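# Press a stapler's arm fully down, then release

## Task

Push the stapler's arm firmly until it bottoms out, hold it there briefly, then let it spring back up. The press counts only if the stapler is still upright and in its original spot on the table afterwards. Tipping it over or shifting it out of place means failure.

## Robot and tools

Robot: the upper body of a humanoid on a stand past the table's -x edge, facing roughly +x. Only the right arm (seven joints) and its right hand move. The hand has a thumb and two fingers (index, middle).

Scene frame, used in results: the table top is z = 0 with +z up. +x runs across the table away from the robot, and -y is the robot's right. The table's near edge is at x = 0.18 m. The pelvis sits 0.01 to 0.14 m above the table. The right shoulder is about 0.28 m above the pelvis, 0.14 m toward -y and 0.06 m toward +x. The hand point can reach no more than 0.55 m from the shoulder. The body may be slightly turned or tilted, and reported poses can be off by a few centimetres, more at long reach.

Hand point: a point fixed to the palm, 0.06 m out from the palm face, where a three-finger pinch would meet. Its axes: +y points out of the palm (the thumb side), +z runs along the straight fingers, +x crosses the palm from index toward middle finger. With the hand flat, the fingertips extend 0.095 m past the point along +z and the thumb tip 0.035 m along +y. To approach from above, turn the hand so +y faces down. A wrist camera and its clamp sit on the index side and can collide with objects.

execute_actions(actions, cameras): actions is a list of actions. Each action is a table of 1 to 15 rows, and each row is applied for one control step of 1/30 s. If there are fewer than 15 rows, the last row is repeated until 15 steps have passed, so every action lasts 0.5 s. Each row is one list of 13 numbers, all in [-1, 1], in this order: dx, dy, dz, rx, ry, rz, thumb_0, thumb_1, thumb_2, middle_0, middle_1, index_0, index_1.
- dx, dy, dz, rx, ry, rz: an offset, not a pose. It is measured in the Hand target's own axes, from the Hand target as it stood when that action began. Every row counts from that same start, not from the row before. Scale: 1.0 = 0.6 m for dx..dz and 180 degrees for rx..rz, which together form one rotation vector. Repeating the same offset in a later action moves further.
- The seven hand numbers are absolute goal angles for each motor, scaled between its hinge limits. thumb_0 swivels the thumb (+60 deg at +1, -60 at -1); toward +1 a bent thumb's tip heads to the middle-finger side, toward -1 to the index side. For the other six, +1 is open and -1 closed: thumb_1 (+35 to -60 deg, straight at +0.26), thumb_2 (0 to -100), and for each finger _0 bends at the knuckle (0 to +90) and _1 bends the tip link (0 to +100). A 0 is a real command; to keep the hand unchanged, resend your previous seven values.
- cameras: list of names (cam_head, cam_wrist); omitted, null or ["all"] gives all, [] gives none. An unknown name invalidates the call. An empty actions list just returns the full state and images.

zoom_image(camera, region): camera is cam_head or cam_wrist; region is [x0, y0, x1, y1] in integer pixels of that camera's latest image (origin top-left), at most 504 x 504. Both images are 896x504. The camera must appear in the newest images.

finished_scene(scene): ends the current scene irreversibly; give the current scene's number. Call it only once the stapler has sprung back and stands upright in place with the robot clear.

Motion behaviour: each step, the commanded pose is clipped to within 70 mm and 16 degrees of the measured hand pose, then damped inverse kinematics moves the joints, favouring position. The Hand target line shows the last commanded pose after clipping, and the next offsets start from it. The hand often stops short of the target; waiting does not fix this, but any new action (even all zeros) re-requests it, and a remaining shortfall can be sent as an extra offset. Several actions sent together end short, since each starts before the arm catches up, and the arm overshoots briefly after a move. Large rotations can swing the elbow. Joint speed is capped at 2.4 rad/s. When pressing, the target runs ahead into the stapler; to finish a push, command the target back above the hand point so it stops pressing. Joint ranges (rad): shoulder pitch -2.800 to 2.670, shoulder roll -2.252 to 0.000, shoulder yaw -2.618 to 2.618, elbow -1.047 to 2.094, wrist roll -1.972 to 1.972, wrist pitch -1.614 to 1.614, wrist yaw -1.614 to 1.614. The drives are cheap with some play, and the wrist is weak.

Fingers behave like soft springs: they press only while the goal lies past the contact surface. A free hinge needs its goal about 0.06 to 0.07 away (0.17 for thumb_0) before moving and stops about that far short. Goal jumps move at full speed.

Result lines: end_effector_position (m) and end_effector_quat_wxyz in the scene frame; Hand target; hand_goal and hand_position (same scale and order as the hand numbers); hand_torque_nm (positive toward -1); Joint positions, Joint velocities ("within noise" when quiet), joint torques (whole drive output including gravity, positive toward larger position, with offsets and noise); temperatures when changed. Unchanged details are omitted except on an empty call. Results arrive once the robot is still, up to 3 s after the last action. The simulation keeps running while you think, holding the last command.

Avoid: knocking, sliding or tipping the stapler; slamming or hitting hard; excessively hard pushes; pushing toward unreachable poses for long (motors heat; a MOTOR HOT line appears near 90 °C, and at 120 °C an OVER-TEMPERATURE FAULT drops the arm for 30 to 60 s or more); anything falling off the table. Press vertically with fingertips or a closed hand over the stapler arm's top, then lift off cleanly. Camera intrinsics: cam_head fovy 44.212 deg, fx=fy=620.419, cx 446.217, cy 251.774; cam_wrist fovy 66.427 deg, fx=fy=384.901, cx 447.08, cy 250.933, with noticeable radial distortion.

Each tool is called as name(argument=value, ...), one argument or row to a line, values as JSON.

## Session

execute_actions(
  actions=[],
)

Scene clock: 0.00 s.
end_effector_position=(+0.2216, -0.3782, +0.1801) hand_goal=(+0.000, +0.263, +1.000, +1.000, +1.000, +1.000, +1.000) hand_position=(+0.000, +0.263, +1.000, +1.000, +1.000, +1.000, +1.000) hand_torque_nm=(+0.00, +0.00, +0.00, +0.00, +0.00, +0.00, +0.00) end_effector_quat_wxyz=(+0.646, +0.124, +0.418, -0.627)
Joint positions: [0.351 -0.455 -0.418 0.058 -0.192 -0.527 -1.089]
Joint velocities: within noise
Joint torques (N m): no reading
Hand target: +0.2216, -0.3782, +0.1801; +0.646, +0.124, +0.418, -0.627

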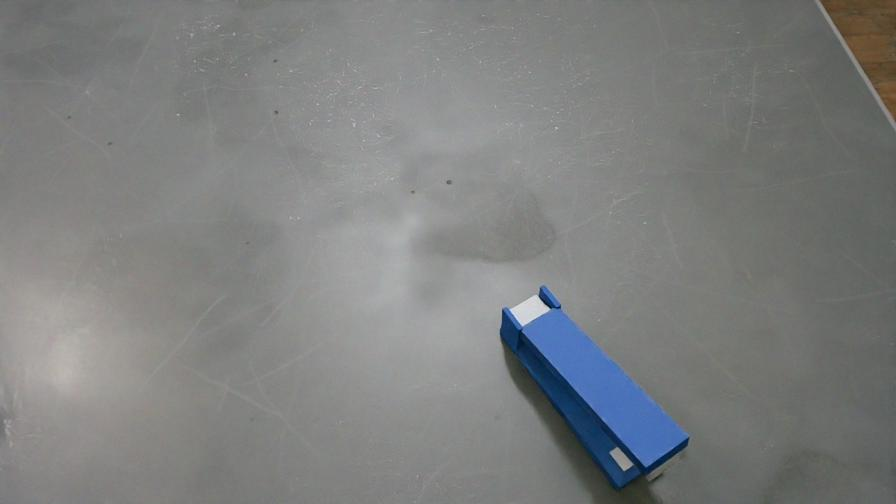

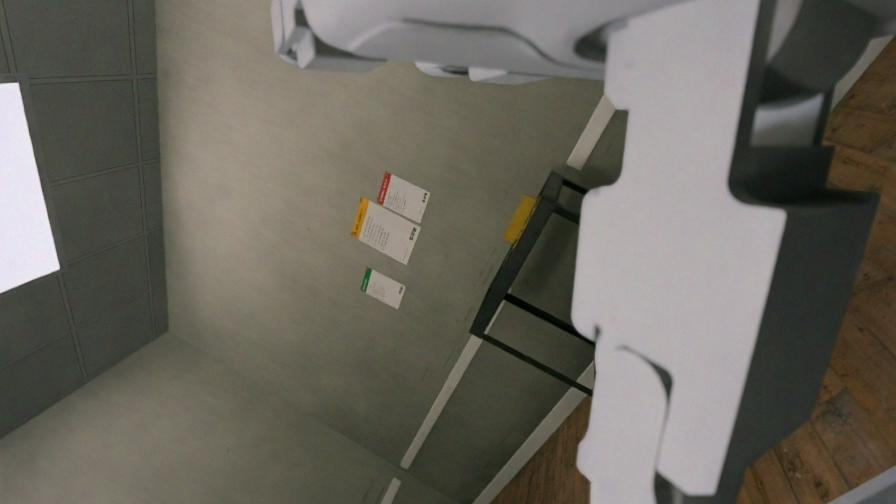

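execute_actions(
  actions=[
    [[-0.04,0.025,-0.027,-0.03,0.004,0.025,0,0.4,1,0.7,0.7,0.7,0.7],[-0.08,0.05,-0.053,-0.06,0.008,0.05,0,0.6,1,0.4,0.4,0.4,0.4],[-0.12,0.075,-0.08,-0.09,0.012,0.075,0,0.8,1,0,0,0,0],[-0.16,0.1,-0.11,-0.114,0.015,0.103,0,1,1,-0.4,-0.4,-0.4,-0.4]],
    [[0,0,0,-0.06,0.008,0.05,0,1,1,-0.7,-0.7,-0.7,-0.7],[0,0,0,-0.114,0.015,0.103,0,1,1,-1,-1,-1,-1]],
    [[0,0,0,-0.114,0.015,0.103,0,1,1,-1,-1,-1,-1]],
  ],
)

Scene clock: 11.70 s.
end_effector_position=(+0.2632, -0.2542, +0.1873) hand_goal=(+0.000, +1.000, +1.000, -1.000, -1.000, -1.000, -1.000) hand_position=(+0.000, +0.943, +1.000, -0.940, -0.943, -0.940, -0.943) hand_torque_nm=(+0.00, -0.08, +0.00, +0.08, +0.08, +0.08, +0.08) end_effector_quat_wxyz=(+0.797, -0.001, +0.603, +0.024)
Joint positions: [0.174 -0.813 -0.035 0.225 1.091 -0.778 0.423]
Joint torques (N m): [-0.81 -4.95 -1.39 -1.27 0.59 -1.05 0.06]
Hand target: +0.2641, -0.2543, +0.1841; +0.794, +0.001, +0.607, +0.031
Off the commanded pose: 0.003 m, 1 deg.

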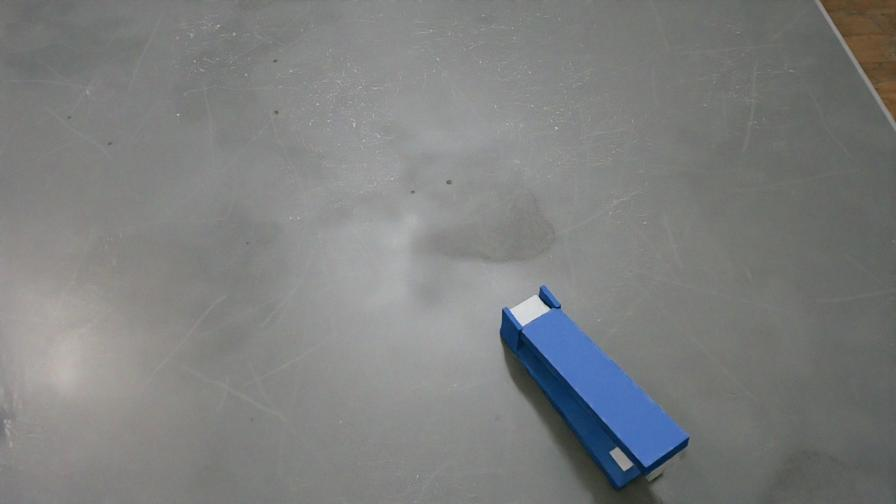

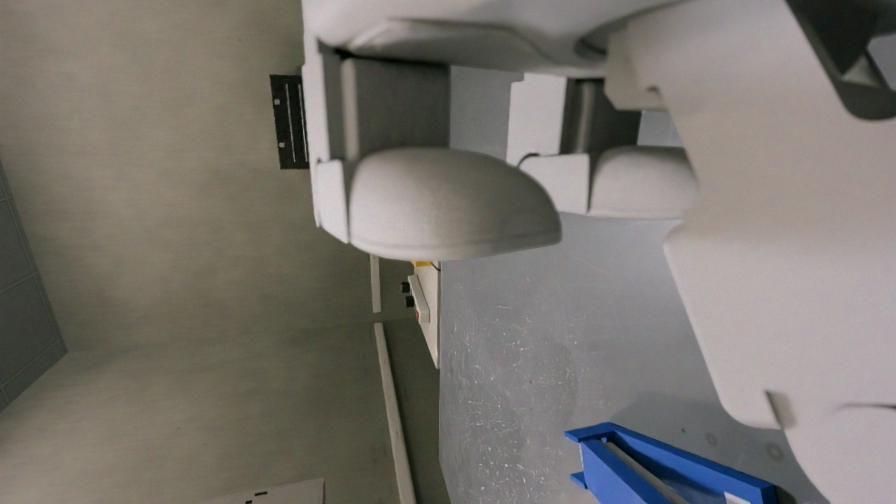

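execute_actions(
  actions=[
    [[-0.02,0.05,0.006,0,0.03,0,0,1,1,-1,-1,-1,-1],[-0.04,0.11,0.013,0,0.06,0,0,1,1,-1,-1,-1,-1],[-0.057,0.167,0.02,0,0.1,0,0,1,1,-1,-1,-1,-1]],
    [[0,0,0,0,0.06,0,0,1,1,-1,-1,-1,-1],[0,0,0,0,0.12,0,0,1,1,-1,-1,-1,-1]],
    [[0,0,0,0,0.12,0,0,1,1,-1,-1,-1,-1]],
  ],
)

Scene clock: 15.33 s.
end_effector_position=(+0.2605, -0.1560, +0.2225) hand_goal=(+0.000, +1.000, +1.000, -1.000, -1.000, -1.000, -1.000) hand_position=(+0.000, +0.945, +1.000, -0.941, -0.943, -0.941, -0.943) hand_torque_nm=(+0.00, -0.07, +0.00, +0.07, +0.08, +0.07, +0.08) end_effector_quat_wxyz=(+0.374, -0.012, +0.927, +0.029)
Joint positions: [0.852 -1.625 -0.88 -0.655 1.98 0.463 -0.468]
Joint torques (N m): [-1.43 -2.07 -2.78 0.84 0.33 -0.82 0.04]
Hand target: +0.2619, -0.1556, +0.2242; +0.375, -0.015, +0.926, +0.028
Off the commanded pose: 0.002 m, 0 deg.

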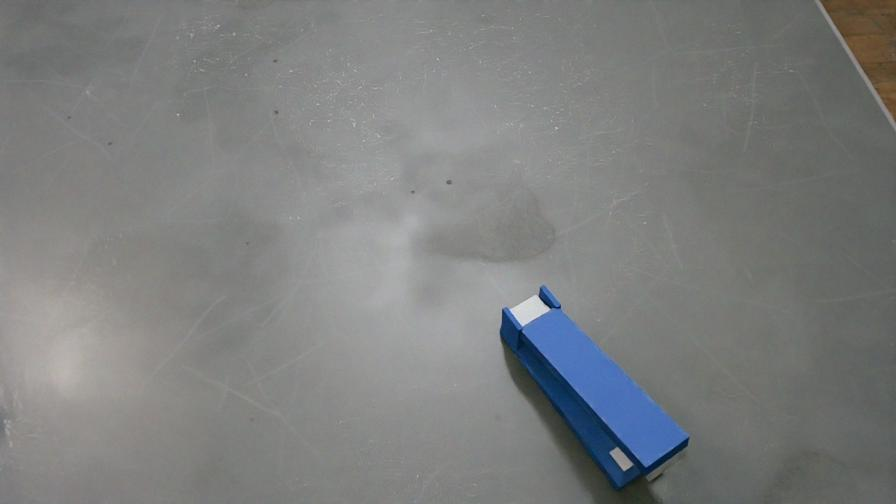

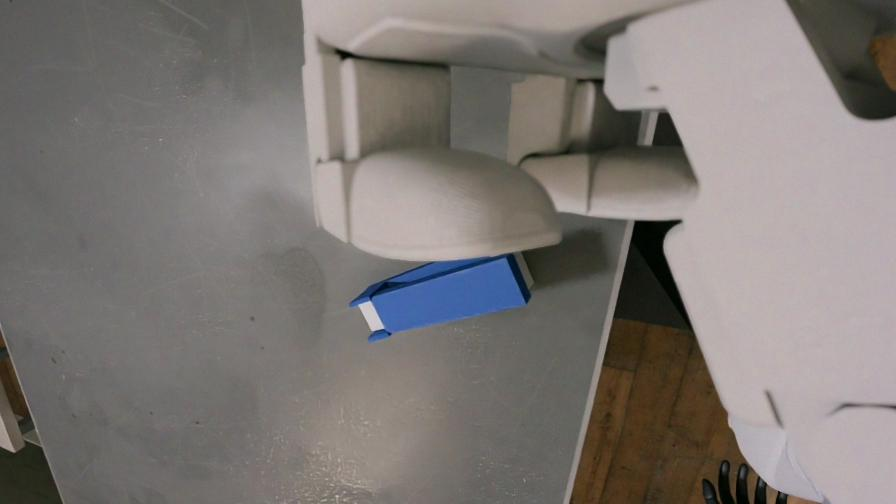

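execute_actions(
  actions=[
    [[0.02,0.05,0,-0.04,0.002,-0.04,0,1,1,-1,-1,-1,-1],[0.04,0.11,0,-0.08,0.005,-0.08,0,1,1,-1,-1,-1,-1],[0.058,0.167,-0.002,-0.116,0.007,-0.119,0,1,1,-1,-1,-1,-1]],
    [[0,0,0,0,0,0,0,1,1,-1,-1,-1,-1]],
  ],
)

Scene clock: 20.07 s.
end_effector_position=(+0.2316, -0.0543, +0.2084) hand_goal=(+0.000, +1.000, +1.000, -1.000, -1.000, -1.000, -1.000) hand_position=(+0.000, +0.945, +1.000, -0.941, -0.944, -0.941, -0.944) hand_torque_nm=(+0.00, -0.07, +0.00, +0.07, +0.08, +0.07, +0.08) end_effector_quat_wxyz=(+0.362, -0.259, +0.887, +0.124)
Joint positions: [0.911 -2.184 -0.782 -0.712 1.887 0.109 -0.319]
Joint torques (N m): [-1.8 -0.34 -1.39 1.11 0.2 -1.36 0.21]
Hand target: +0.2312, -0.0559, +0.2049; +0.355, -0.253, +0.891, +0.124
Off the commanded pose: 0.004 m, 1 deg.

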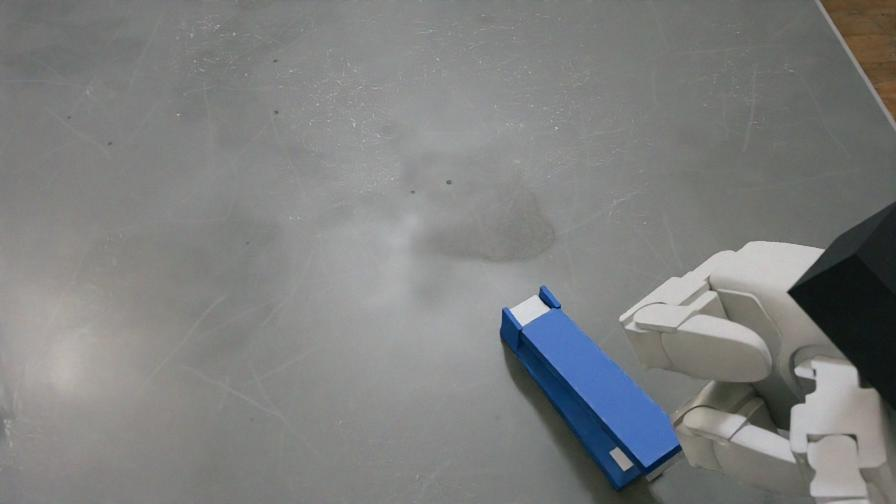

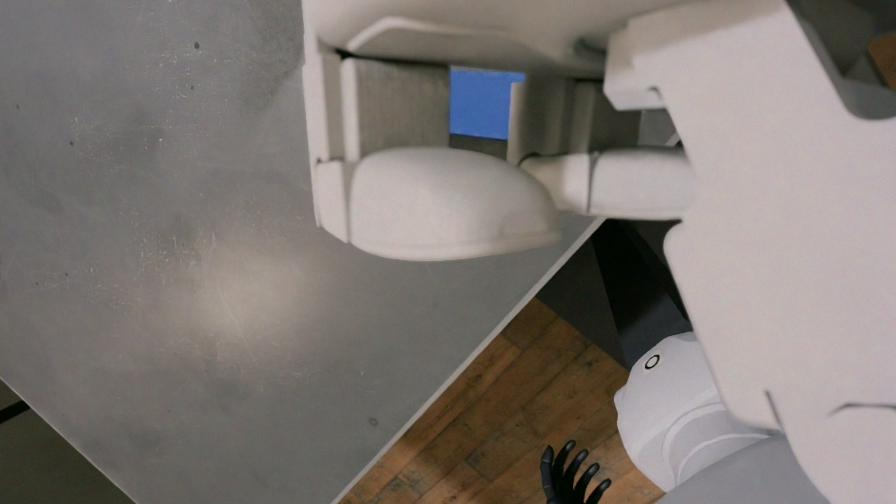

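execute_actions(
  actions=[
    [[0.003,-0.013,0.03,0,0,0,0,1,1,-1,-1,-1,-1],[0.007,-0.026,0.06,0,0,0,0,1,1,-1,-1,-1,-1],[0.011,-0.039,0.092,0,0,0,0,1,1,-1,-1,-1,-1]],
  ],
)

Scene clock: 25.07 s.
end_effector_position=(+0.2634, -0.0701, +0.1736) hand_goal=(+0.000, +1.000, +1.000, -1.000, -1.000, -1.000, -1.000) hand_position=(+0.000, +0.945, +1.000, -0.941, -0.944, -0.941, -0.944) hand_torque_nm=(+0.00, -0.07, +0.00, +0.07, +0.08, +0.07, +0.08) end_effector_quat_wxyz=(+0.400, -0.205, +0.889, +0.087)
Joint positions: [1.494 -2.218 -1.177 -0.548 1.712 -0.001 -0.411]
Joint torques (N m): [-2.08 1.26 -2.61 0.39 -0.13 -0.9 -0.04]
Hand target: +0.2712, -0.0558, +0.1598; +0.355, -0.253, +0.891, +0.124
Off the commanded pose: 0.021 m, 9 deg.
joint sent to its limit — joint 2 (shoulder roll), lower limit. The joint targets are off in position and orientation.

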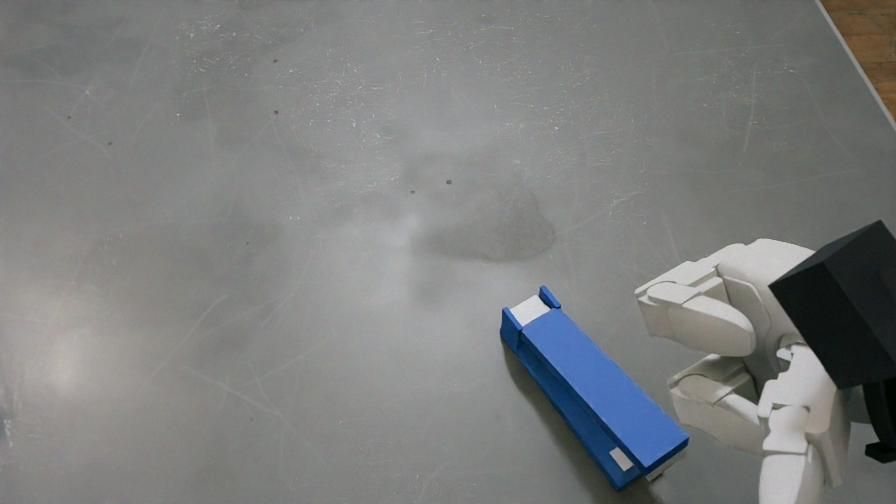

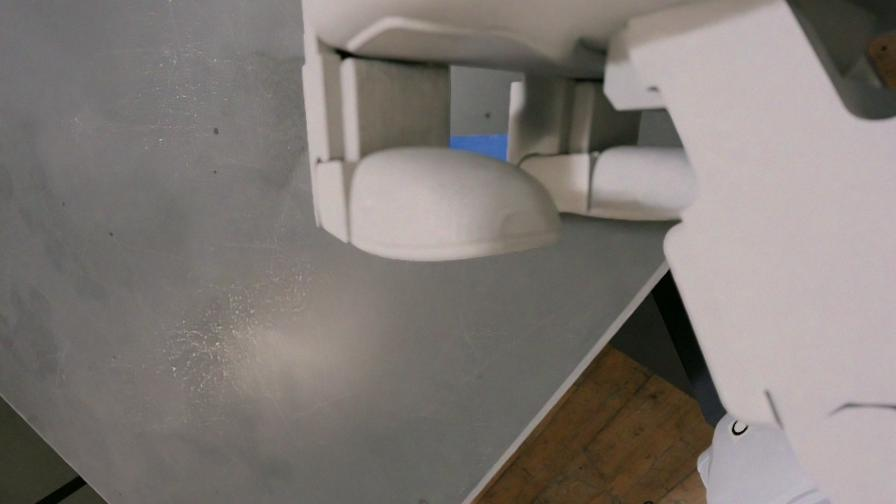

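execute_actions(
  actions=[
    [[0.009,-0.047,-0.034,0,0,0,0,1,1,-1,-1,-1,-1],[0.018,-0.093,-0.068,0,0,0,0,1,1,-1,-1,-1,-1],[0.026,-0.138,-0.102,0,0,0,0,1,1,-1,-1,-1,-1]],
    [[0.009,-0.047,-0.034,0,0,0,0,1,1,-1,-1,-1,-1],[0.018,-0.093,-0.068,0,0,0,0,1,1,-1,-1,-1,-1],[0.026,-0.138,-0.102,0,0,0,0,1,1,-1,-1,-1,-1]],
    [[0,0,0,0.058,-0.113,0.014,0,1,1,-1,-1,-1,-1]],
    [[0,0,0,0.058,-0.113,0.014,0,1,1,-1,-1,-1,-1]],
    [[0,0,0,0.058,-0.113,0.014,0,1,1,-1,-1,-1,-1]],
  ],
  cameras=[],
)

Scene clock: 31.07 s.
end_effector_position=(+0.2708, -0.2585, +0.2213) hand_goal=(+0.000, +1.000, +1.000, -1.000, -1.000, -1.000, -1.000) hand_position=(+0.000, +0.945, +1.000, -0.941, -0.944, -0.941, -0.944) hand_torque_nm=(+0.00, -0.07, +0.00, +0.07, +0.08, +0.07, +0.08) end_effector_quat_wxyz=(+0.771, -0.008, +0.636, -0.028)
Joint positions: [2.386 -2.181 -1.208 0.083 1.982 -1.638 0.178]
Joint torques (N m): [-0.87 4.24 -1.49 1.54 0.32 -1.72 0.06]
Hand target: +0.2715, -0.2555, +0.2190; +0.796, +0.000, +0.605, +0.022
Off the commanded pose: 0.004 m, 7 deg.
joint sent to its limit — joint 5 (wrist roll), upper limit; joint 6 (wrist pitch), lower limit. The joint targets are off in orientation, not in position.

execute_actions(
  actions=[
    [[-0.05,0.047,-0.027,0,0,0,0,1,1,-1,-1,-1,-1],[-0.1,0.094,-0.053,0,0,0,0,1,1,-1,-1,-1,-1],[-0.155,0.142,-0.08,0,0,0,0,1,1,-1,-1,-1,-1]],
    [[0,0,0,-0.051,-0.049,-0.114,0,1,1,-1,-1,-1,-1]],
    [[0,0,0,-0.051,-0.049,-0.114,0,1,1,-1,-1,-1,-1]],
    [[0,0,0,-0.051,-0.049,-0.114,0,1,1,-1,-1,-1,-1]],
    [[0,0,0,-0.051,-0.049,-0.114,0,1,1,-1,-1,-1,-1]],
  ],
  cameras=[],
)

Scene clock: 44.47 s.
end_effector_position=(+0.1978, -0.1750, +0.2979) hand_goal=(+0.000, +1.000, +1.000, -1.000, -1.000, -1.000, -1.000) hand_position=(+0.000, +0.946, +1.000, -0.941, -0.944, -0.941, -0.944) hand_torque_nm=(+0.00, -0.07, +0.00, +0.07, +0.08, +0.07, +0.08) end_effector_quat_wxyz=(+0.737, -0.594, +0.165, -0.276)
Joint positions: [1.555 -1.221 -1.478 -0.582 -0.293 -0.89 -0.846]
Joint torques (N m): [0.39 1.42 -2.1 0.17 0.55 0.24 -0.69]
Hand target: +0.1974, -0.1750, +0.2979; +0.733, -0.599, +0.159, -0.279
Off the commanded pose: 0.000 m, 1 deg; orientation clipped at the end of an earlier action of this call.

execute_actions(
  actions=[
    [[0.037,0.024,-0.043,0.03,0.04,0,0,1,1,-1,-1,-1,-1],[0.075,0.048,-0.087,0.06,0.08,0,0,1,1,-1,-1,-1,-1],[0.1125,0.0725,-0.13,0.083,0.111,-0.002,0,1,1,-1,-1,-1,-1]],
    [[0,0,0,0.083,0.111,-0.002,0,1,1,-1,-1,-1,-1]],
    [[0,0,0,0.083,0.111,-0.002,0,1,1,-1,-1,-1,-1]],
    [[0,0,0,0.083,0.111,-0.002,0,1,1,-1,-1,-1,-1]],
  ],
  cameras=[],
)

Scene clock: 49.30 s.
end_effector_position=(+0.2165, -0.2735, +0.2427) hand_goal=(+0.000, +1.000, +1.000, -1.000, -1.000, -1.000, -1.000) hand_position=(+0.000, +0.946, +1.000, -0.946, -0.944, -0.946, -0.944) hand_torque_nm=(+0.00, -0.07, +0.00, +0.07, +0.08, +0.07, +0.08) end_effector_quat_wxyz=(+0.644, +0.114, +0.420, -0.629)
Joint positions: [0.634 -0.794 0.056 -0.869 -0.133 0.291 -1.627]
Joint torques (N m): [0.87 -1.89 -0.89 -3.86 -0.58 -0.33 -0.63]
Hand target: +0.2162, -0.2716, +0.2446; +0.646, +0.119, +0.417, -0.628
Off the commanded pose: 0.003 m, 1 deg.
joint sent to its limit — joint 7 (wrist yaw), lower limit. The joint targets still meet the commanded pose.

execute_actions(
  actions=[
    [[0,0,0,-0.07,0.03,0.035,0,1,1,-1,-1,-1,-1],[0,0,0,-0.133,0.059,0.069,0,1,1,-1,-1,-1,-1]],
    [[0,0,0,-0.133,0.059,0.069,0,1,1,-1,-1,-1,-1]],
    [[0,0,0,-0.133,0.059,0.069,0,1,1,-1,-1,-1,-1]],
  ],
  cameras=[],
)

Scene clock: 54.70 s.
end_effector_position=(+0.2152, -0.2698, +0.2440) hand_goal=(+0.000, +1.000, +1.000, -1.000, -1.000, -1.000, -1.000) hand_position=(+0.000, +0.946, +1.000, -0.946, -0.944, -0.946, -0.944) hand_torque_nm=(+0.00, -0.07, +0.00, +0.07, +0.08, +0.07, +0.08) end_effector_quat_wxyz=(+0.617, +0.001, +0.787, +0.003)
Joint positions: [1.319 -1.281 -0.712 -0.346 1.505 -0.511 0.236]
Joint torques (N m): [0.91 -0.23 -2.71 0.72 0.58 -1.12 0.12]
Hand target: +0.2162, -0.2716, +0.2446; +0.616, +0.000, +0.787, +0.002
Off the commanded pose: 0.002 m, 0 deg.

execute_actions(
  actions=[
    [[0,0,0,0.07,-0.03,-0.035,0,1,1,-1,-1,-1,-1],[0,0,0,0.133,-0.059,-0.069,0,1,1,-1,-1,-1,-1]],
    [[0,0,0,0.133,-0.059,-0.069,0,1,1,-1,-1,-1,-1]],
    [[0,0,0,0.133,-0.059,-0.069,0,1,1,-1,-1,-1,-1]],
  ],
  cameras=[],
)

execute_actions(
  actions=[
    [[0,0.029,-0.025,-0.053,0,0,0,1,1,-1,-1,-1,-1],[0,0.059,-0.055,-0.107,0,0,0,1,1,-1,-1,-1,-1],[0,0.088,-0.092,-0.161,0,0,0,1,1,-1,-1,-1,-1]],
  ],
)

Scene clock: 61.87 s.
Off the commanded pose: 0.001 m, 1 deg.
joint sent to its limit — joint 7 (wrist yaw), lower limit. The joint targets still meet the commanded pose.

Scene clock: 62.63 s.
end_effector_position=(+0.2419, -0.2246, +0.1895) hand_goal=(+0.000, +1.000, +1.000, -1.000, -1.000, -1.000, -1.000) hand_position=(+0.000, +0.946, +1.000, -0.946, -0.944, -0.946, -0.944) hand_torque_nm=(+0.00, -0.07, +0.00, +0.07, +0.08, +0.07, +0.08) end_effector_quat_wxyz=(+0.655, -0.046, +0.560, -0.504)
Joint positions: [0.583 -0.973 0.166 -0.864 -0.017 0.315 -1.33]
Joint torques (N m): [0.63 -3.04 -1.74 -3.42 -0.04 -0.48 -0.48]
Hand target: +0.2428, -0.2244, +0.1906; +0.656, -0.047, +0.561, -0.503
Off the commanded pose: 0.001 m, 0 deg.

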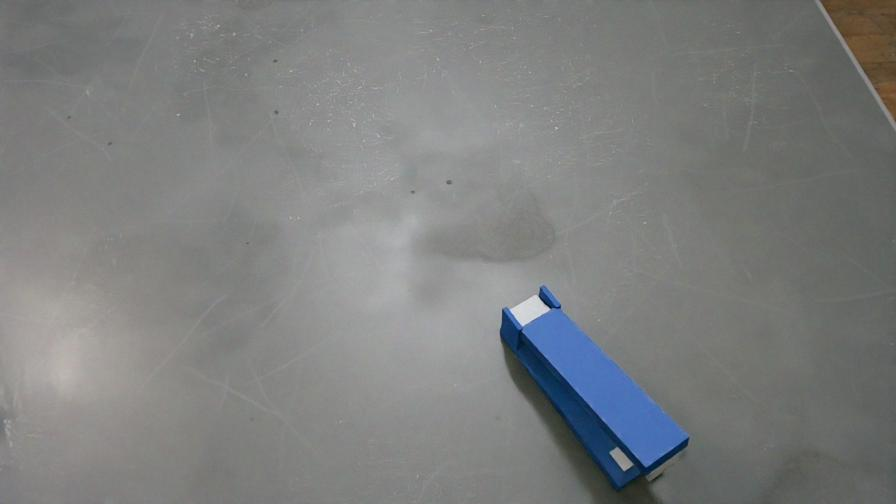

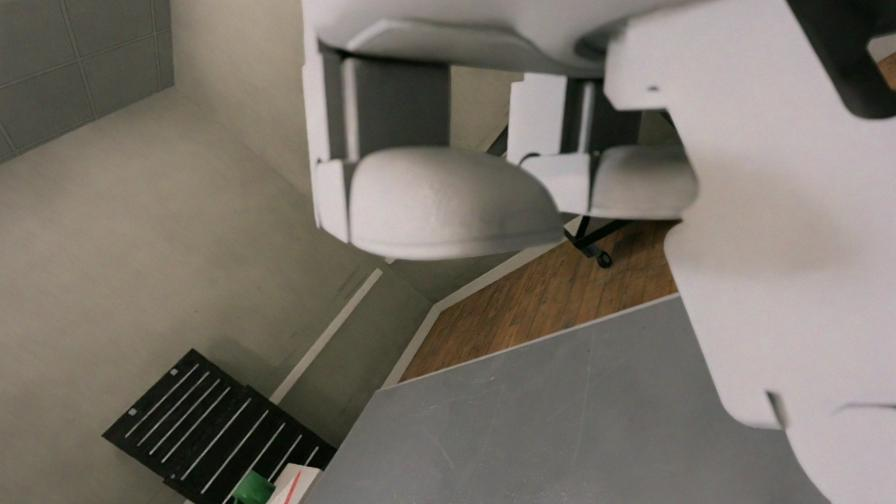

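execute_actions(
  actions=[
    [[0,0.02,-0.017,-0.053,0,0,0,1,1,-1,-1,-1,-1],[0,0.04,-0.037,-0.107,0,0,0,1,1,-1,-1,-1,-1],[0,0.06,-0.06,-0.161,0,0,0,1,1,-1,-1,-1,-1]],
  ],
  cameras=[],
)

Scene clock: 64.97 s.
end_effector_position=(+0.2361, -0.1873, +0.1558) hand_goal=(+0.000, +1.000, +1.000, -1.000, -1.000, -1.000, -1.000) hand_position=(+0.000, +0.946, +1.000, -0.946, -0.944, -0.946, -0.944) hand_torque_nm=(+0.00, -0.07, +0.00, +0.07, +0.08, +0.07, +0.08) end_effector_quat_wxyz=(+0.625, -0.208, +0.668, -0.347)
Joint positions: [0.647 -1.239 0.068 -0.864 0.232 0.218 -0.986]
Joint torques (N m): [0.44 -2.92 -1.88 -1.54 0.01 -1.08 -0.52]
Hand target: +0.2365, -0.1887, +0.1549; +0.623, -0.209, +0.669, -0.347
Off the commanded pose: 0.002 m, 0 deg.

execute_actions(
  actions=[
    [[-0.03,0.002,0.002,0,0,0.03,0,1,1,-1,-1,-1,-1],[-0.06,0.004,0.004,0,0,0.06,0,1,1,-1,-1,-1,-1],[-0.09,0.004,0.004,0,0,0.09,0,1,1,-1,-1,-1,-1],[-0.12,0.005,0.004,0,0,0.125,0,1,1,-1,-1,-1,-1]],
    [[-0.05,-0.02,0.002,0,0,0.06,0,1,1,-1,-1,-1,-1],[-0.1,-0.04,0.004,0,0,0.125,0,1,1,-1,-1,-1,-1]],
  ],
  cameras=[],
)

Scene clock: 69.73 s.
end_effector_position=(+0.2515, -0.1345, +0.2652) hand_goal=(+0.000, +1.000, +1.000, -1.000, -1.000, -1.000, -1.000) hand_position=(+0.000, +0.946, +1.000, -0.946, -0.944, -0.946, -0.944) hand_torque_nm=(+0.00, -0.07, +0.00, +0.07, +0.08, +0.07, +0.08) end_effector_quat_wxyz=(+0.709, +0.063, +0.697, -0.083)
Joint positions: [0.544 -1.191 -0.061 -1.062 0.808 -0.134 -0.993]
Joint torques (N m): [0.41 -3.17 -1.9 -3.02 0.04 -1.53 -0.21]
Hand target: +0.2508, -0.1338, +0.2670; +0.708, +0.063, +0.698, -0.082
Off the commanded pose: 0.002 m, 0 deg.
joint sent to its limit — joint 4 (elbow), lower limit, where the elbow is as bent as it goes. The joint targets still meet the commanded pose.

execute_actions(
  actions=[
    [[0.025,0.01,0,0,0.04,0,0,1,1,-1,-1,-1,-1],[0.05,0.02,0,0,0.08,0,0,1,1,-1,-1,-1,-1],[0.083,0.03,0,0,0.125,0,0,1,1,-1,-1,-1,-1]],
    [[0.02,0.01,0.02,0,0.04,0,0,1,1,-1,-1,-1,-1],[0.04,0.02,0.04,0,0.08,0,0,1,1,-1,-1,-1,-1],[0.06,0.03,0.06,0,0.125,0,0,1,1,-1,-1,-1,-1]],
  ],
)

Scene clock: 72.83 s.
end_effector_position=(+0.2770, -0.1066, +0.1712) hand_goal=(+0.000, +1.000, +1.000, -1.000, -1.000, -1.000, -1.000) hand_position=(+0.000, +0.946, +1.000, -0.946, -0.944, -0.946, -0.944) hand_torque_nm=(+0.00, -0.07, +0.00, +0.07, +0.08, +0.07, +0.08) end_effector_quat_wxyz=(+0.394, +0.086, +0.914, -0.051)
Joint positions: [-0.244 -1.271 0.393 -0.852 1.771 0.272 -1.269]
Joint torques (N m): [-2.83 -2.74 -1.36 -0.81 0.12 -0.58 -0.08]
Hand target: +0.2783, -0.1053, +0.1696; +0.387, +0.089, +0.916, -0.052
Off the commanded pose: 0.002 m, 1 deg.

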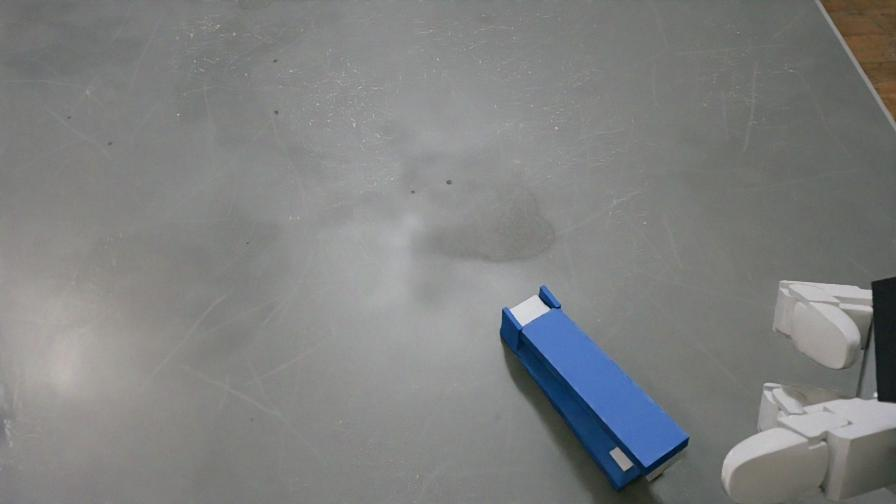

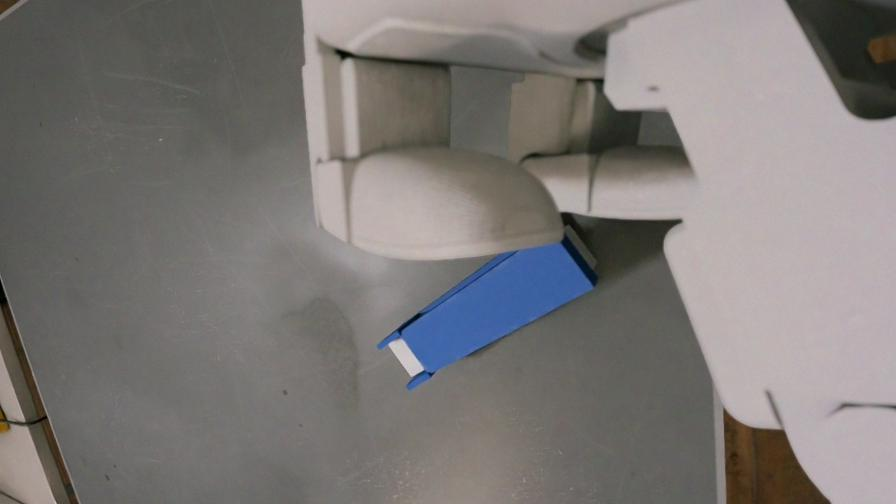

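execute_actions(
  actions=[
    [[0.02,0.023,0.001,0,0,0,0,1,1,-1,-1,-1,-1],[0.04,0.046,0.003,0,0,0,0,1,1,-1,-1,-1,-1],[0.063,0.07,0.004,0,0,0,0,1,1,-1,-1,-1,-1]],
  ],
)

Scene clock: 75.87 s.
end_effector_position=(+0.2615, -0.0611, +0.1406) hand_goal=(+0.000, +1.000, +1.000, -1.000, -1.000, -1.000, -1.000) hand_position=(+0.000, +0.946, +1.000, -0.946, -0.944, -0.946, -0.944) hand_torque_nm=(+0.00, -0.07, +0.00, +0.07, +0.08, +0.07, +0.08) end_effector_quat_wxyz=(+0.385, +0.092, +0.917, -0.050)
Joint positions: [-0.313 -0.914 0.653 -0.839 1.513 0.327 -1.501]
Joint torques (N m): [-2.64 -1.76 -0.96 -1.8 -0.33 -0.44 -0.08]
Hand target: +0.2627, -0.0599, +0.1397; +0.387, +0.089, +0.916, -0.052
Off the commanded pose: 0.002 m, 0 deg.

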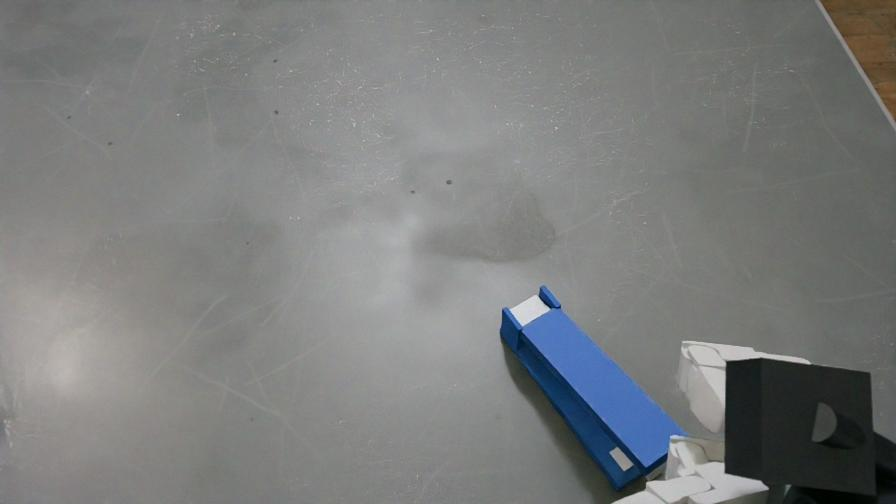

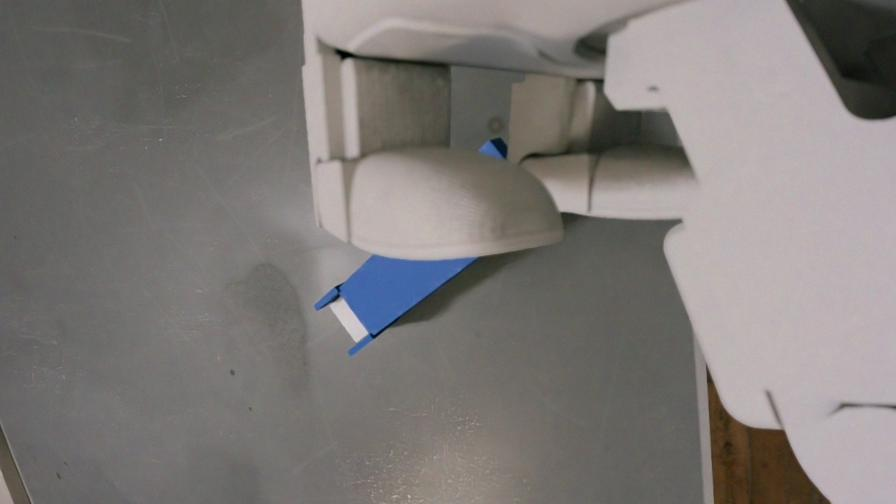

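execute_actions(
  actions=[
    [[-0.01,0.012,0.012,0,0,0,0,1,1,-1,-1,-1,-1],[-0.02,0.025,0.02,0,0,0,0,1,1,-1,-1,-1,-1],[-0.015,0.035,0.04,0,0,0,0,1,1,-1,-1,-1,-1],[-0.007,0.035,0.054,0,0,0,0,1,1,-1,-1,-1,-1]],
  ],
)

zoom_image(
  camera="cam_head",
  region=[480, 280, 800, 504],
)

Scene clock: 78.53 s.
end_effector_position=(+0.2913, -0.0468, +0.1201) hand_goal=(+0.000, +1.000, +1.000, -1.000, -1.000, -1.000, -1.000) hand_position=(+0.000, +0.946, +1.000, -0.946, -0.944, -0.946, -0.944) hand_torque_nm=(+0.00, -0.07, +0.00, +0.07, +0.08, +0.07, +0.08) end_effector_quat_wxyz=(+0.385, +0.092, +0.917, -0.051)
Joint positions: [-0.432 -0.774 0.705 -0.616 1.466 0.363 -1.44]
Joint torques (N m): [-3.28 -1.49 -1.2 -1.88 -0.32 -0.51 0.12]
Hand target: +0.2926, -0.0452, +0.1197; +0.387, +0.089, +0.916, -0.052
Off the commanded pose: 0.002 m, 0 deg.

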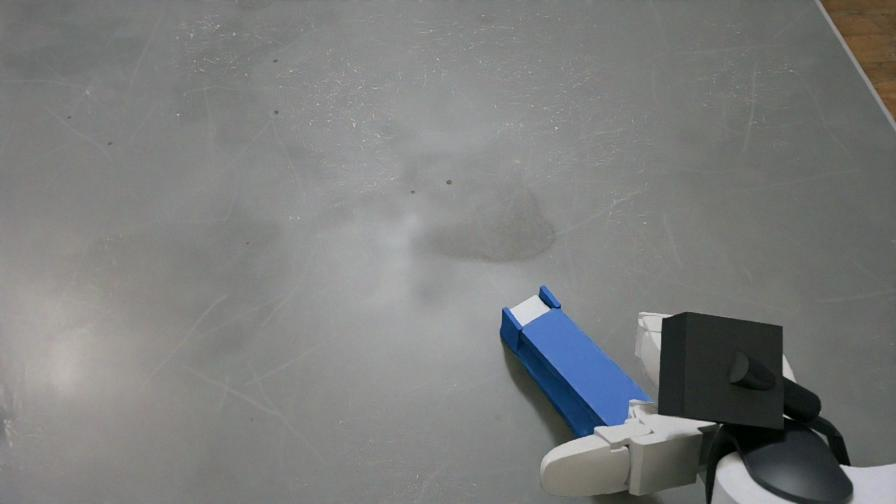

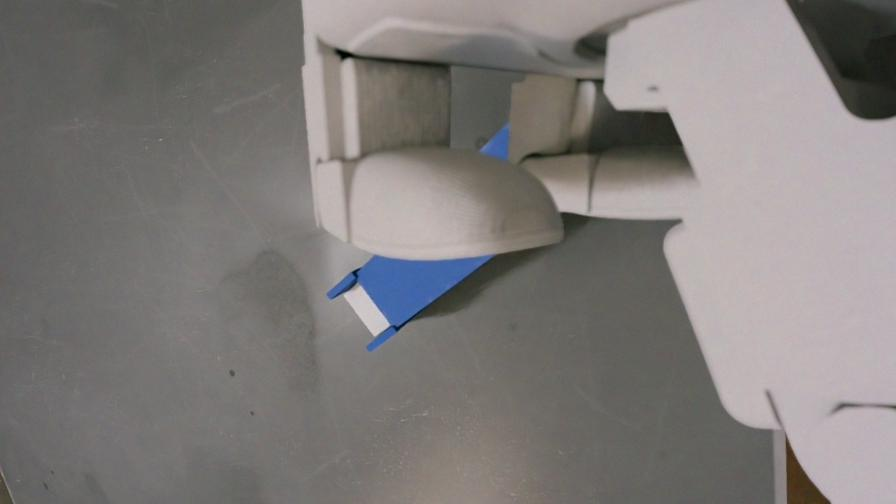

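Scaled by 1.575 from the camera's 896x504 image, which has a finer 1280x720 frame.

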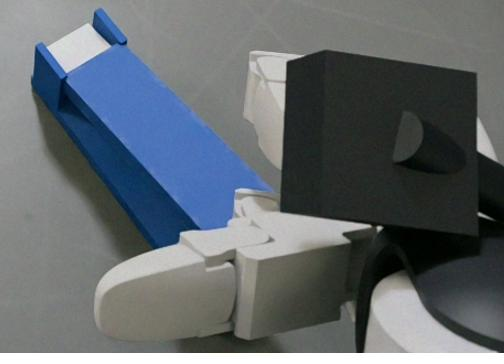

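execute_actions(
  actions=[
    [[0.015,-0.002,0.001,0,0,0,0,1,1,-1,-1,-1,-1],[0.032,-0.004,0.003,0,0,0,0,1,1,-1,-1,-1,-1]],
  ],
  cameras=["cam_head"],
)

zoom_image(
  camera="cam_head",
  region=[480, 280, 800, 504],
)

Scene clock: 80.87 s.
end_effector_position=(+0.2843, -0.0451, +0.1127) hand_goal=(+0.000, +1.000, +1.000, -1.000, -1.000, -1.000, -1.000) hand_position=(+0.000, +0.946, +1.000, -0.960, -0.944, -0.946, -0.944) hand_torque_nm=(+0.00, -0.07, +0.00, +0.05, +0.08, +0.07, +0.08) end_effector_quat_wxyz=(+0.398, +0.090, +0.911, -0.047)
Joint positions: [-0.377 -0.766 0.743 -0.616 1.359 0.321 -1.392]
Joint torques (N m): [-1.34 -1.53 -0.75 -1.53 -0.22 -0.76 0.1]
Hand target: +0.2802, -0.0454, +0.1047; +0.387, +0.089, +0.916, -0.052
Off the commanded pose: 0.009 m, 1 deg.
Images, in order: cam_head.

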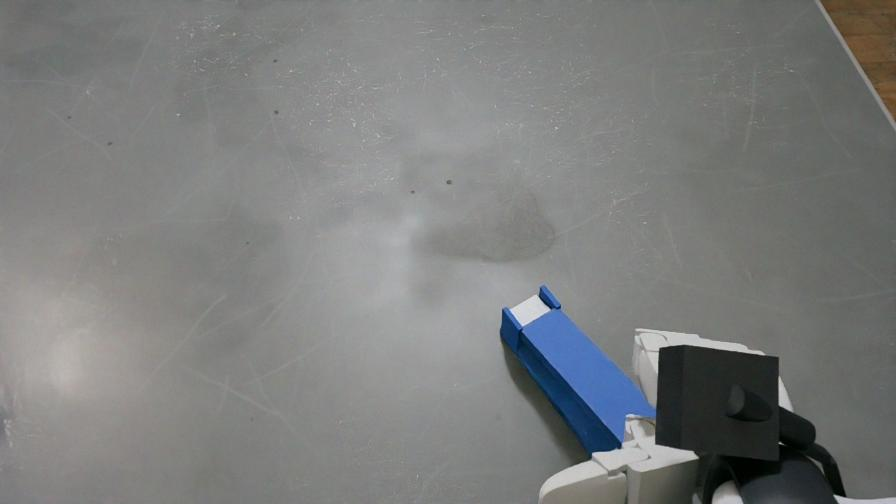

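Scaled by 1.575 from the camera's 896x504 image, which has a finer 1280x720 frame.

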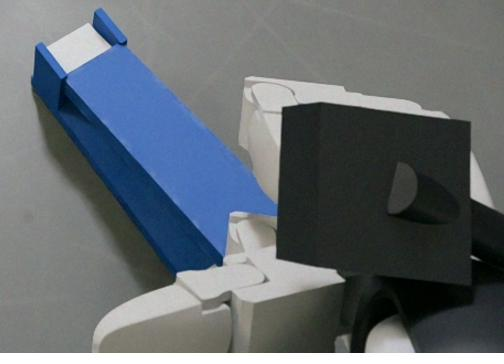

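execute_actions(
  actions=[
    [[0.015,0,0.012,0,0,0,0,1,1,-1,-1,-1,-1],[0.03,0,0.024,0,0,0,0,1,1,-1,-1,-1,-1],[0.046,0,0.036,0,0,0,0,1,1,-1,-1,-1,-1]],
    [[0.015,0,0.012,0,0,0,0,1,1,-1,-1,-1,-1],[0.03,0,0.024,0,0,0,0,1,1,-1,-1,-1,-1],[0.046,0,0.036,0,0,0,0,1,1,-1,-1,-1,-1]],
  ],
)

zoom_image(
  camera="cam_head",
  region=[480, 280, 800, 504],
)

Scene clock: 84.20 s.
end_effector_position=(+0.2953, -0.0421, +0.0816) hand_goal=(+0.000, +1.000, +1.000, -1.000, -1.000, -1.000, -1.000) hand_position=(+0.000, +0.946, +1.000, -0.999, -0.944, -0.946, -0.944) hand_torque_nm=(+0.00, -0.07, +0.00, +0.00, +0.08, +0.07, +0.08) end_effector_quat_wxyz=(+0.451, +0.113, +0.885, -0.016)
Joint positions: [-0.303 -0.677 0.838 -0.365 1.077 0.077 -1.127]
Joint torques (N m): [0.91 -1.35 1.41 4.56 0.59 1.12 0.08]
Hand target: +0.2727, -0.0457, +0.0350; +0.387, +0.089, +0.916, -0.052
Off the commanded pose: 0.052 m, 9 deg.

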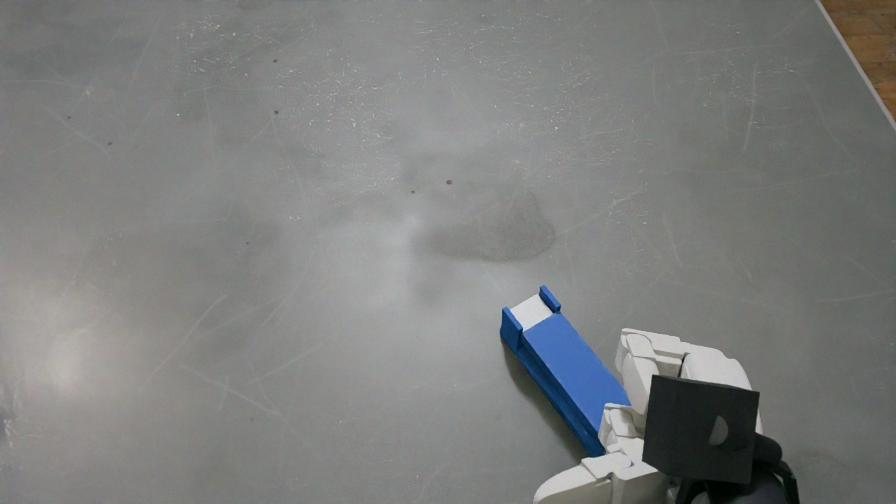

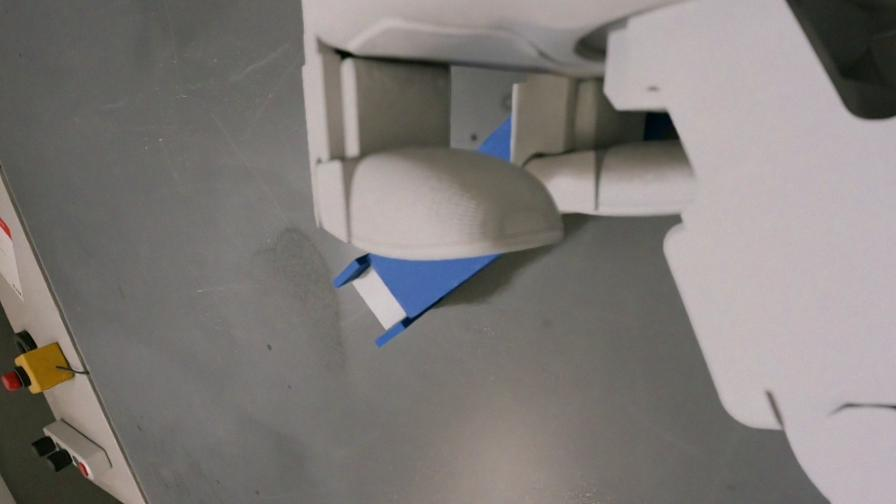

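Scaled by 1.575 from the camera's 896x504 image, which has a finer 1280x720 frame.

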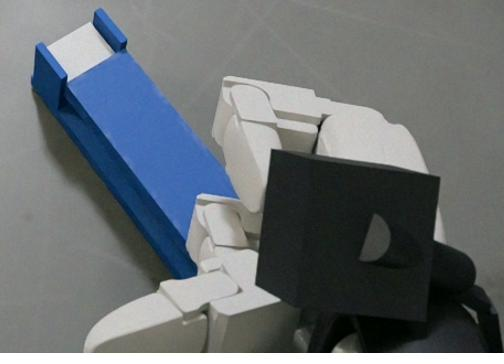

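execute_actions(
  actions=[
    [[0.017,0,0.007,0,0,0,0,1,1,-1,-1,-1,-1],[0.034,0,0.014,0,0,0,0,1,1,-1,-1,-1,-1],[0.05,0,0.02,0,0,0,0,1,1,-1,-1,-1,-1]],
  ],
)

zoom_image(
  camera="cam_head",
  region=[480, 280, 680, 480],
)

Scene clock: 86.93 s.
end_effector_position=(+0.2994, -0.0400, +0.0829) hand_goal=(+0.000, +1.000, +1.000, -1.000, -1.000, -1.000, -1.000) hand_position=(+0.000, +0.946, +1.000, -0.999, -0.944, -0.946, -0.944) hand_torque_nm=(+0.00, -0.07, +0.00, +0.00, +0.08, +0.07, +0.08) end_effector_quat_wxyz=(+0.475, +0.119, +0.872, -0.008)
Joint positions: [-0.303 -0.656 0.862 -0.319 1.018 0.004 -1.095]
Joint torques (N m): [2.32 -1.29 2.28 5.87 1.16 1.79 0.02]
Hand target: +0.2682, -0.0431, +0.0203; +0.387, +0.089, +0.916, -0.052
Off the commanded pose: 0.087 m, 13 deg; position clipped.

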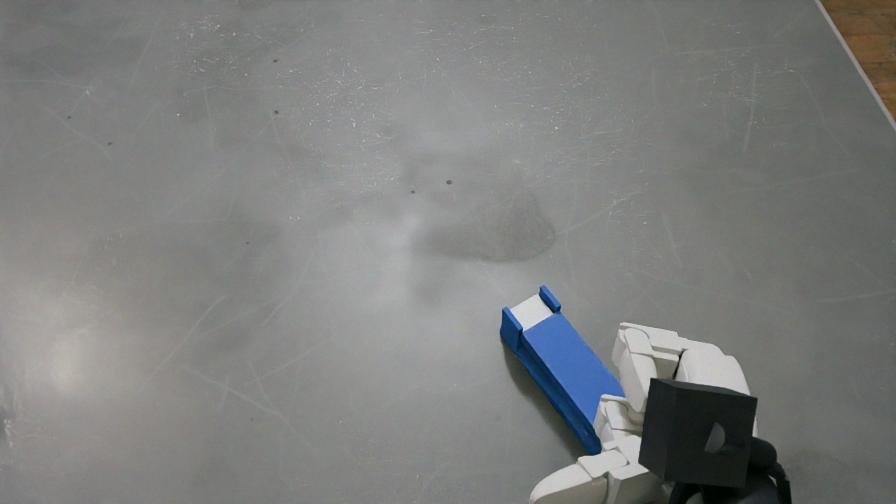

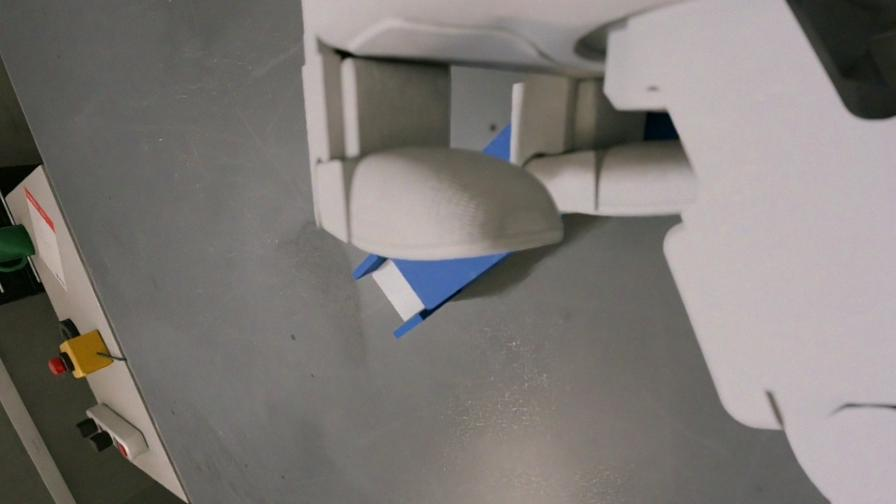

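Scaled by 2.520 from the camera's 896x504 image, which has a finer 1280x720 frame.

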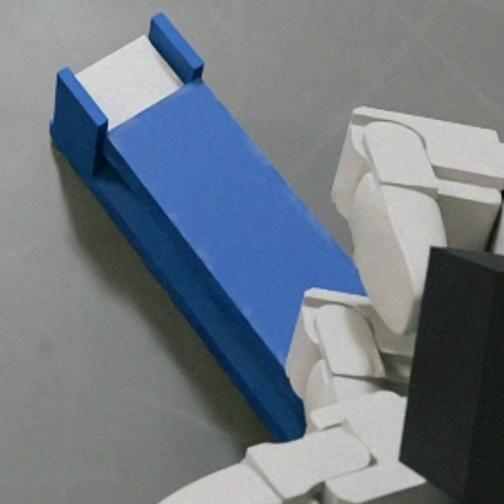

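execute_actions(
  actions=[
    [[-0.022,0,-0.019,0,0,0,0,1,1,-1,-1,-1,-1],[-0.044,0,-0.038,0,0,0,0,1,1,-1,-1,-1,-1],[-0.067,0,-0.057,0,0,0,0,1,1,-1,-1,-1,-1]],
    [[-0.022,0,-0.019,0,0,0,0,1,1,-1,-1,-1,-1],[-0.044,0,-0.038,0,0,0,0,1,1,-1,-1,-1,-1],[-0.067,0,-0.057,0,0,0,0,1,1,-1,-1,-1,-1]],
    [[-0.01,0,-0.01,0,0.03,0,0,1,1,-1,-1,-1,-1],[-0.02,0,-0.02,0,0.06,0,0,1,1,-1,-1,-1,-1],[-0.02,0,-0.02,0,0.11,0,0,1,1,-1,-1,-1,-1]],
  ],
)

zoom_image(
  camera="cam_head",
  region=[480, 280, 680, 480],
)

Scene clock: 90.67 s.
end_effector_position=(+0.2730, -0.0401, +0.1426) hand_goal=(+0.000, +1.000, +1.000, -1.000, -1.000, -1.000, -1.000) hand_position=(+0.000, +0.946, +1.000, -0.999, -0.944, -0.946, -0.944) hand_torque_nm=(+0.00, -0.07, +0.00, +0.00, +0.08, +0.07, +0.08) end_effector_quat_wxyz=(+0.256, +0.105, +0.961, -0.015)
Joint positions: [-0.561 -0.854 0.655 -0.692 1.98 0.337 -1.626]
Joint torques (N m): [-4.02 -2.84 -1.18 -1.42 0.22 -0.63 -0.1]
Hand target: +0.2751, -0.0414, +0.1426; +0.224, +0.097, +0.969, -0.036
Off the commanded pose: 0.002 m, 5 deg.
joint sent to its limit — joint 5 (wrist roll), upper limit; joint 7 (wrist yaw), lower limit. The joint targets are off in orientation, not in position.

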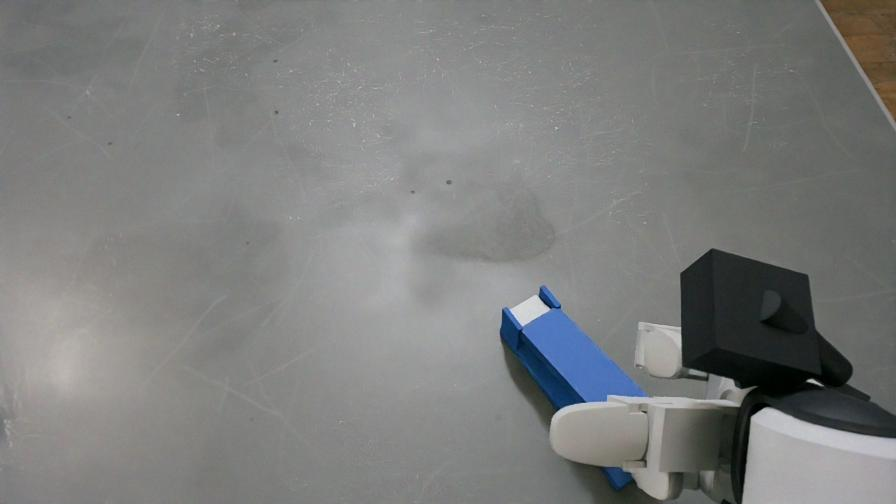

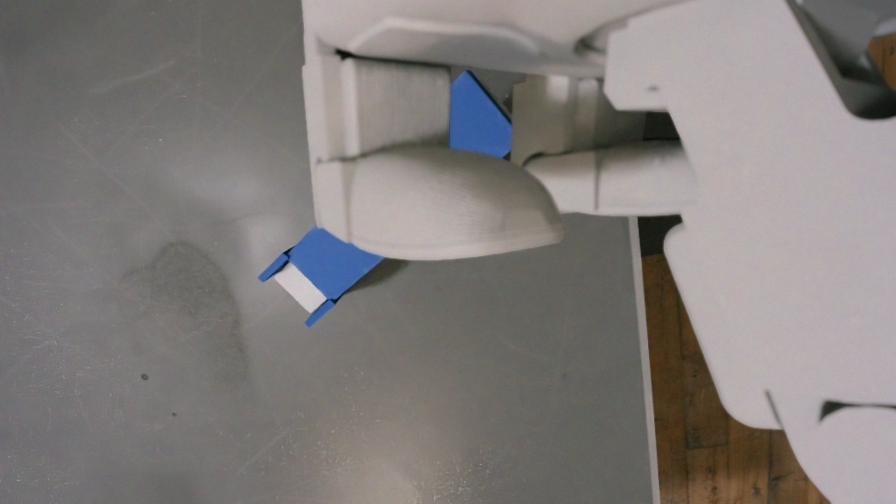

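Scaled by 2.520 from the camera's 896x504 image, which has a finer 1280x720 frame.

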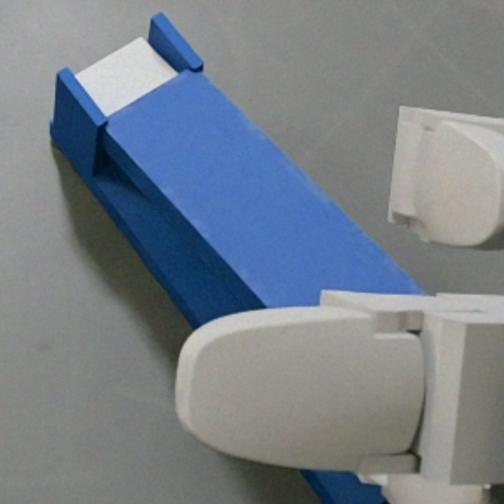

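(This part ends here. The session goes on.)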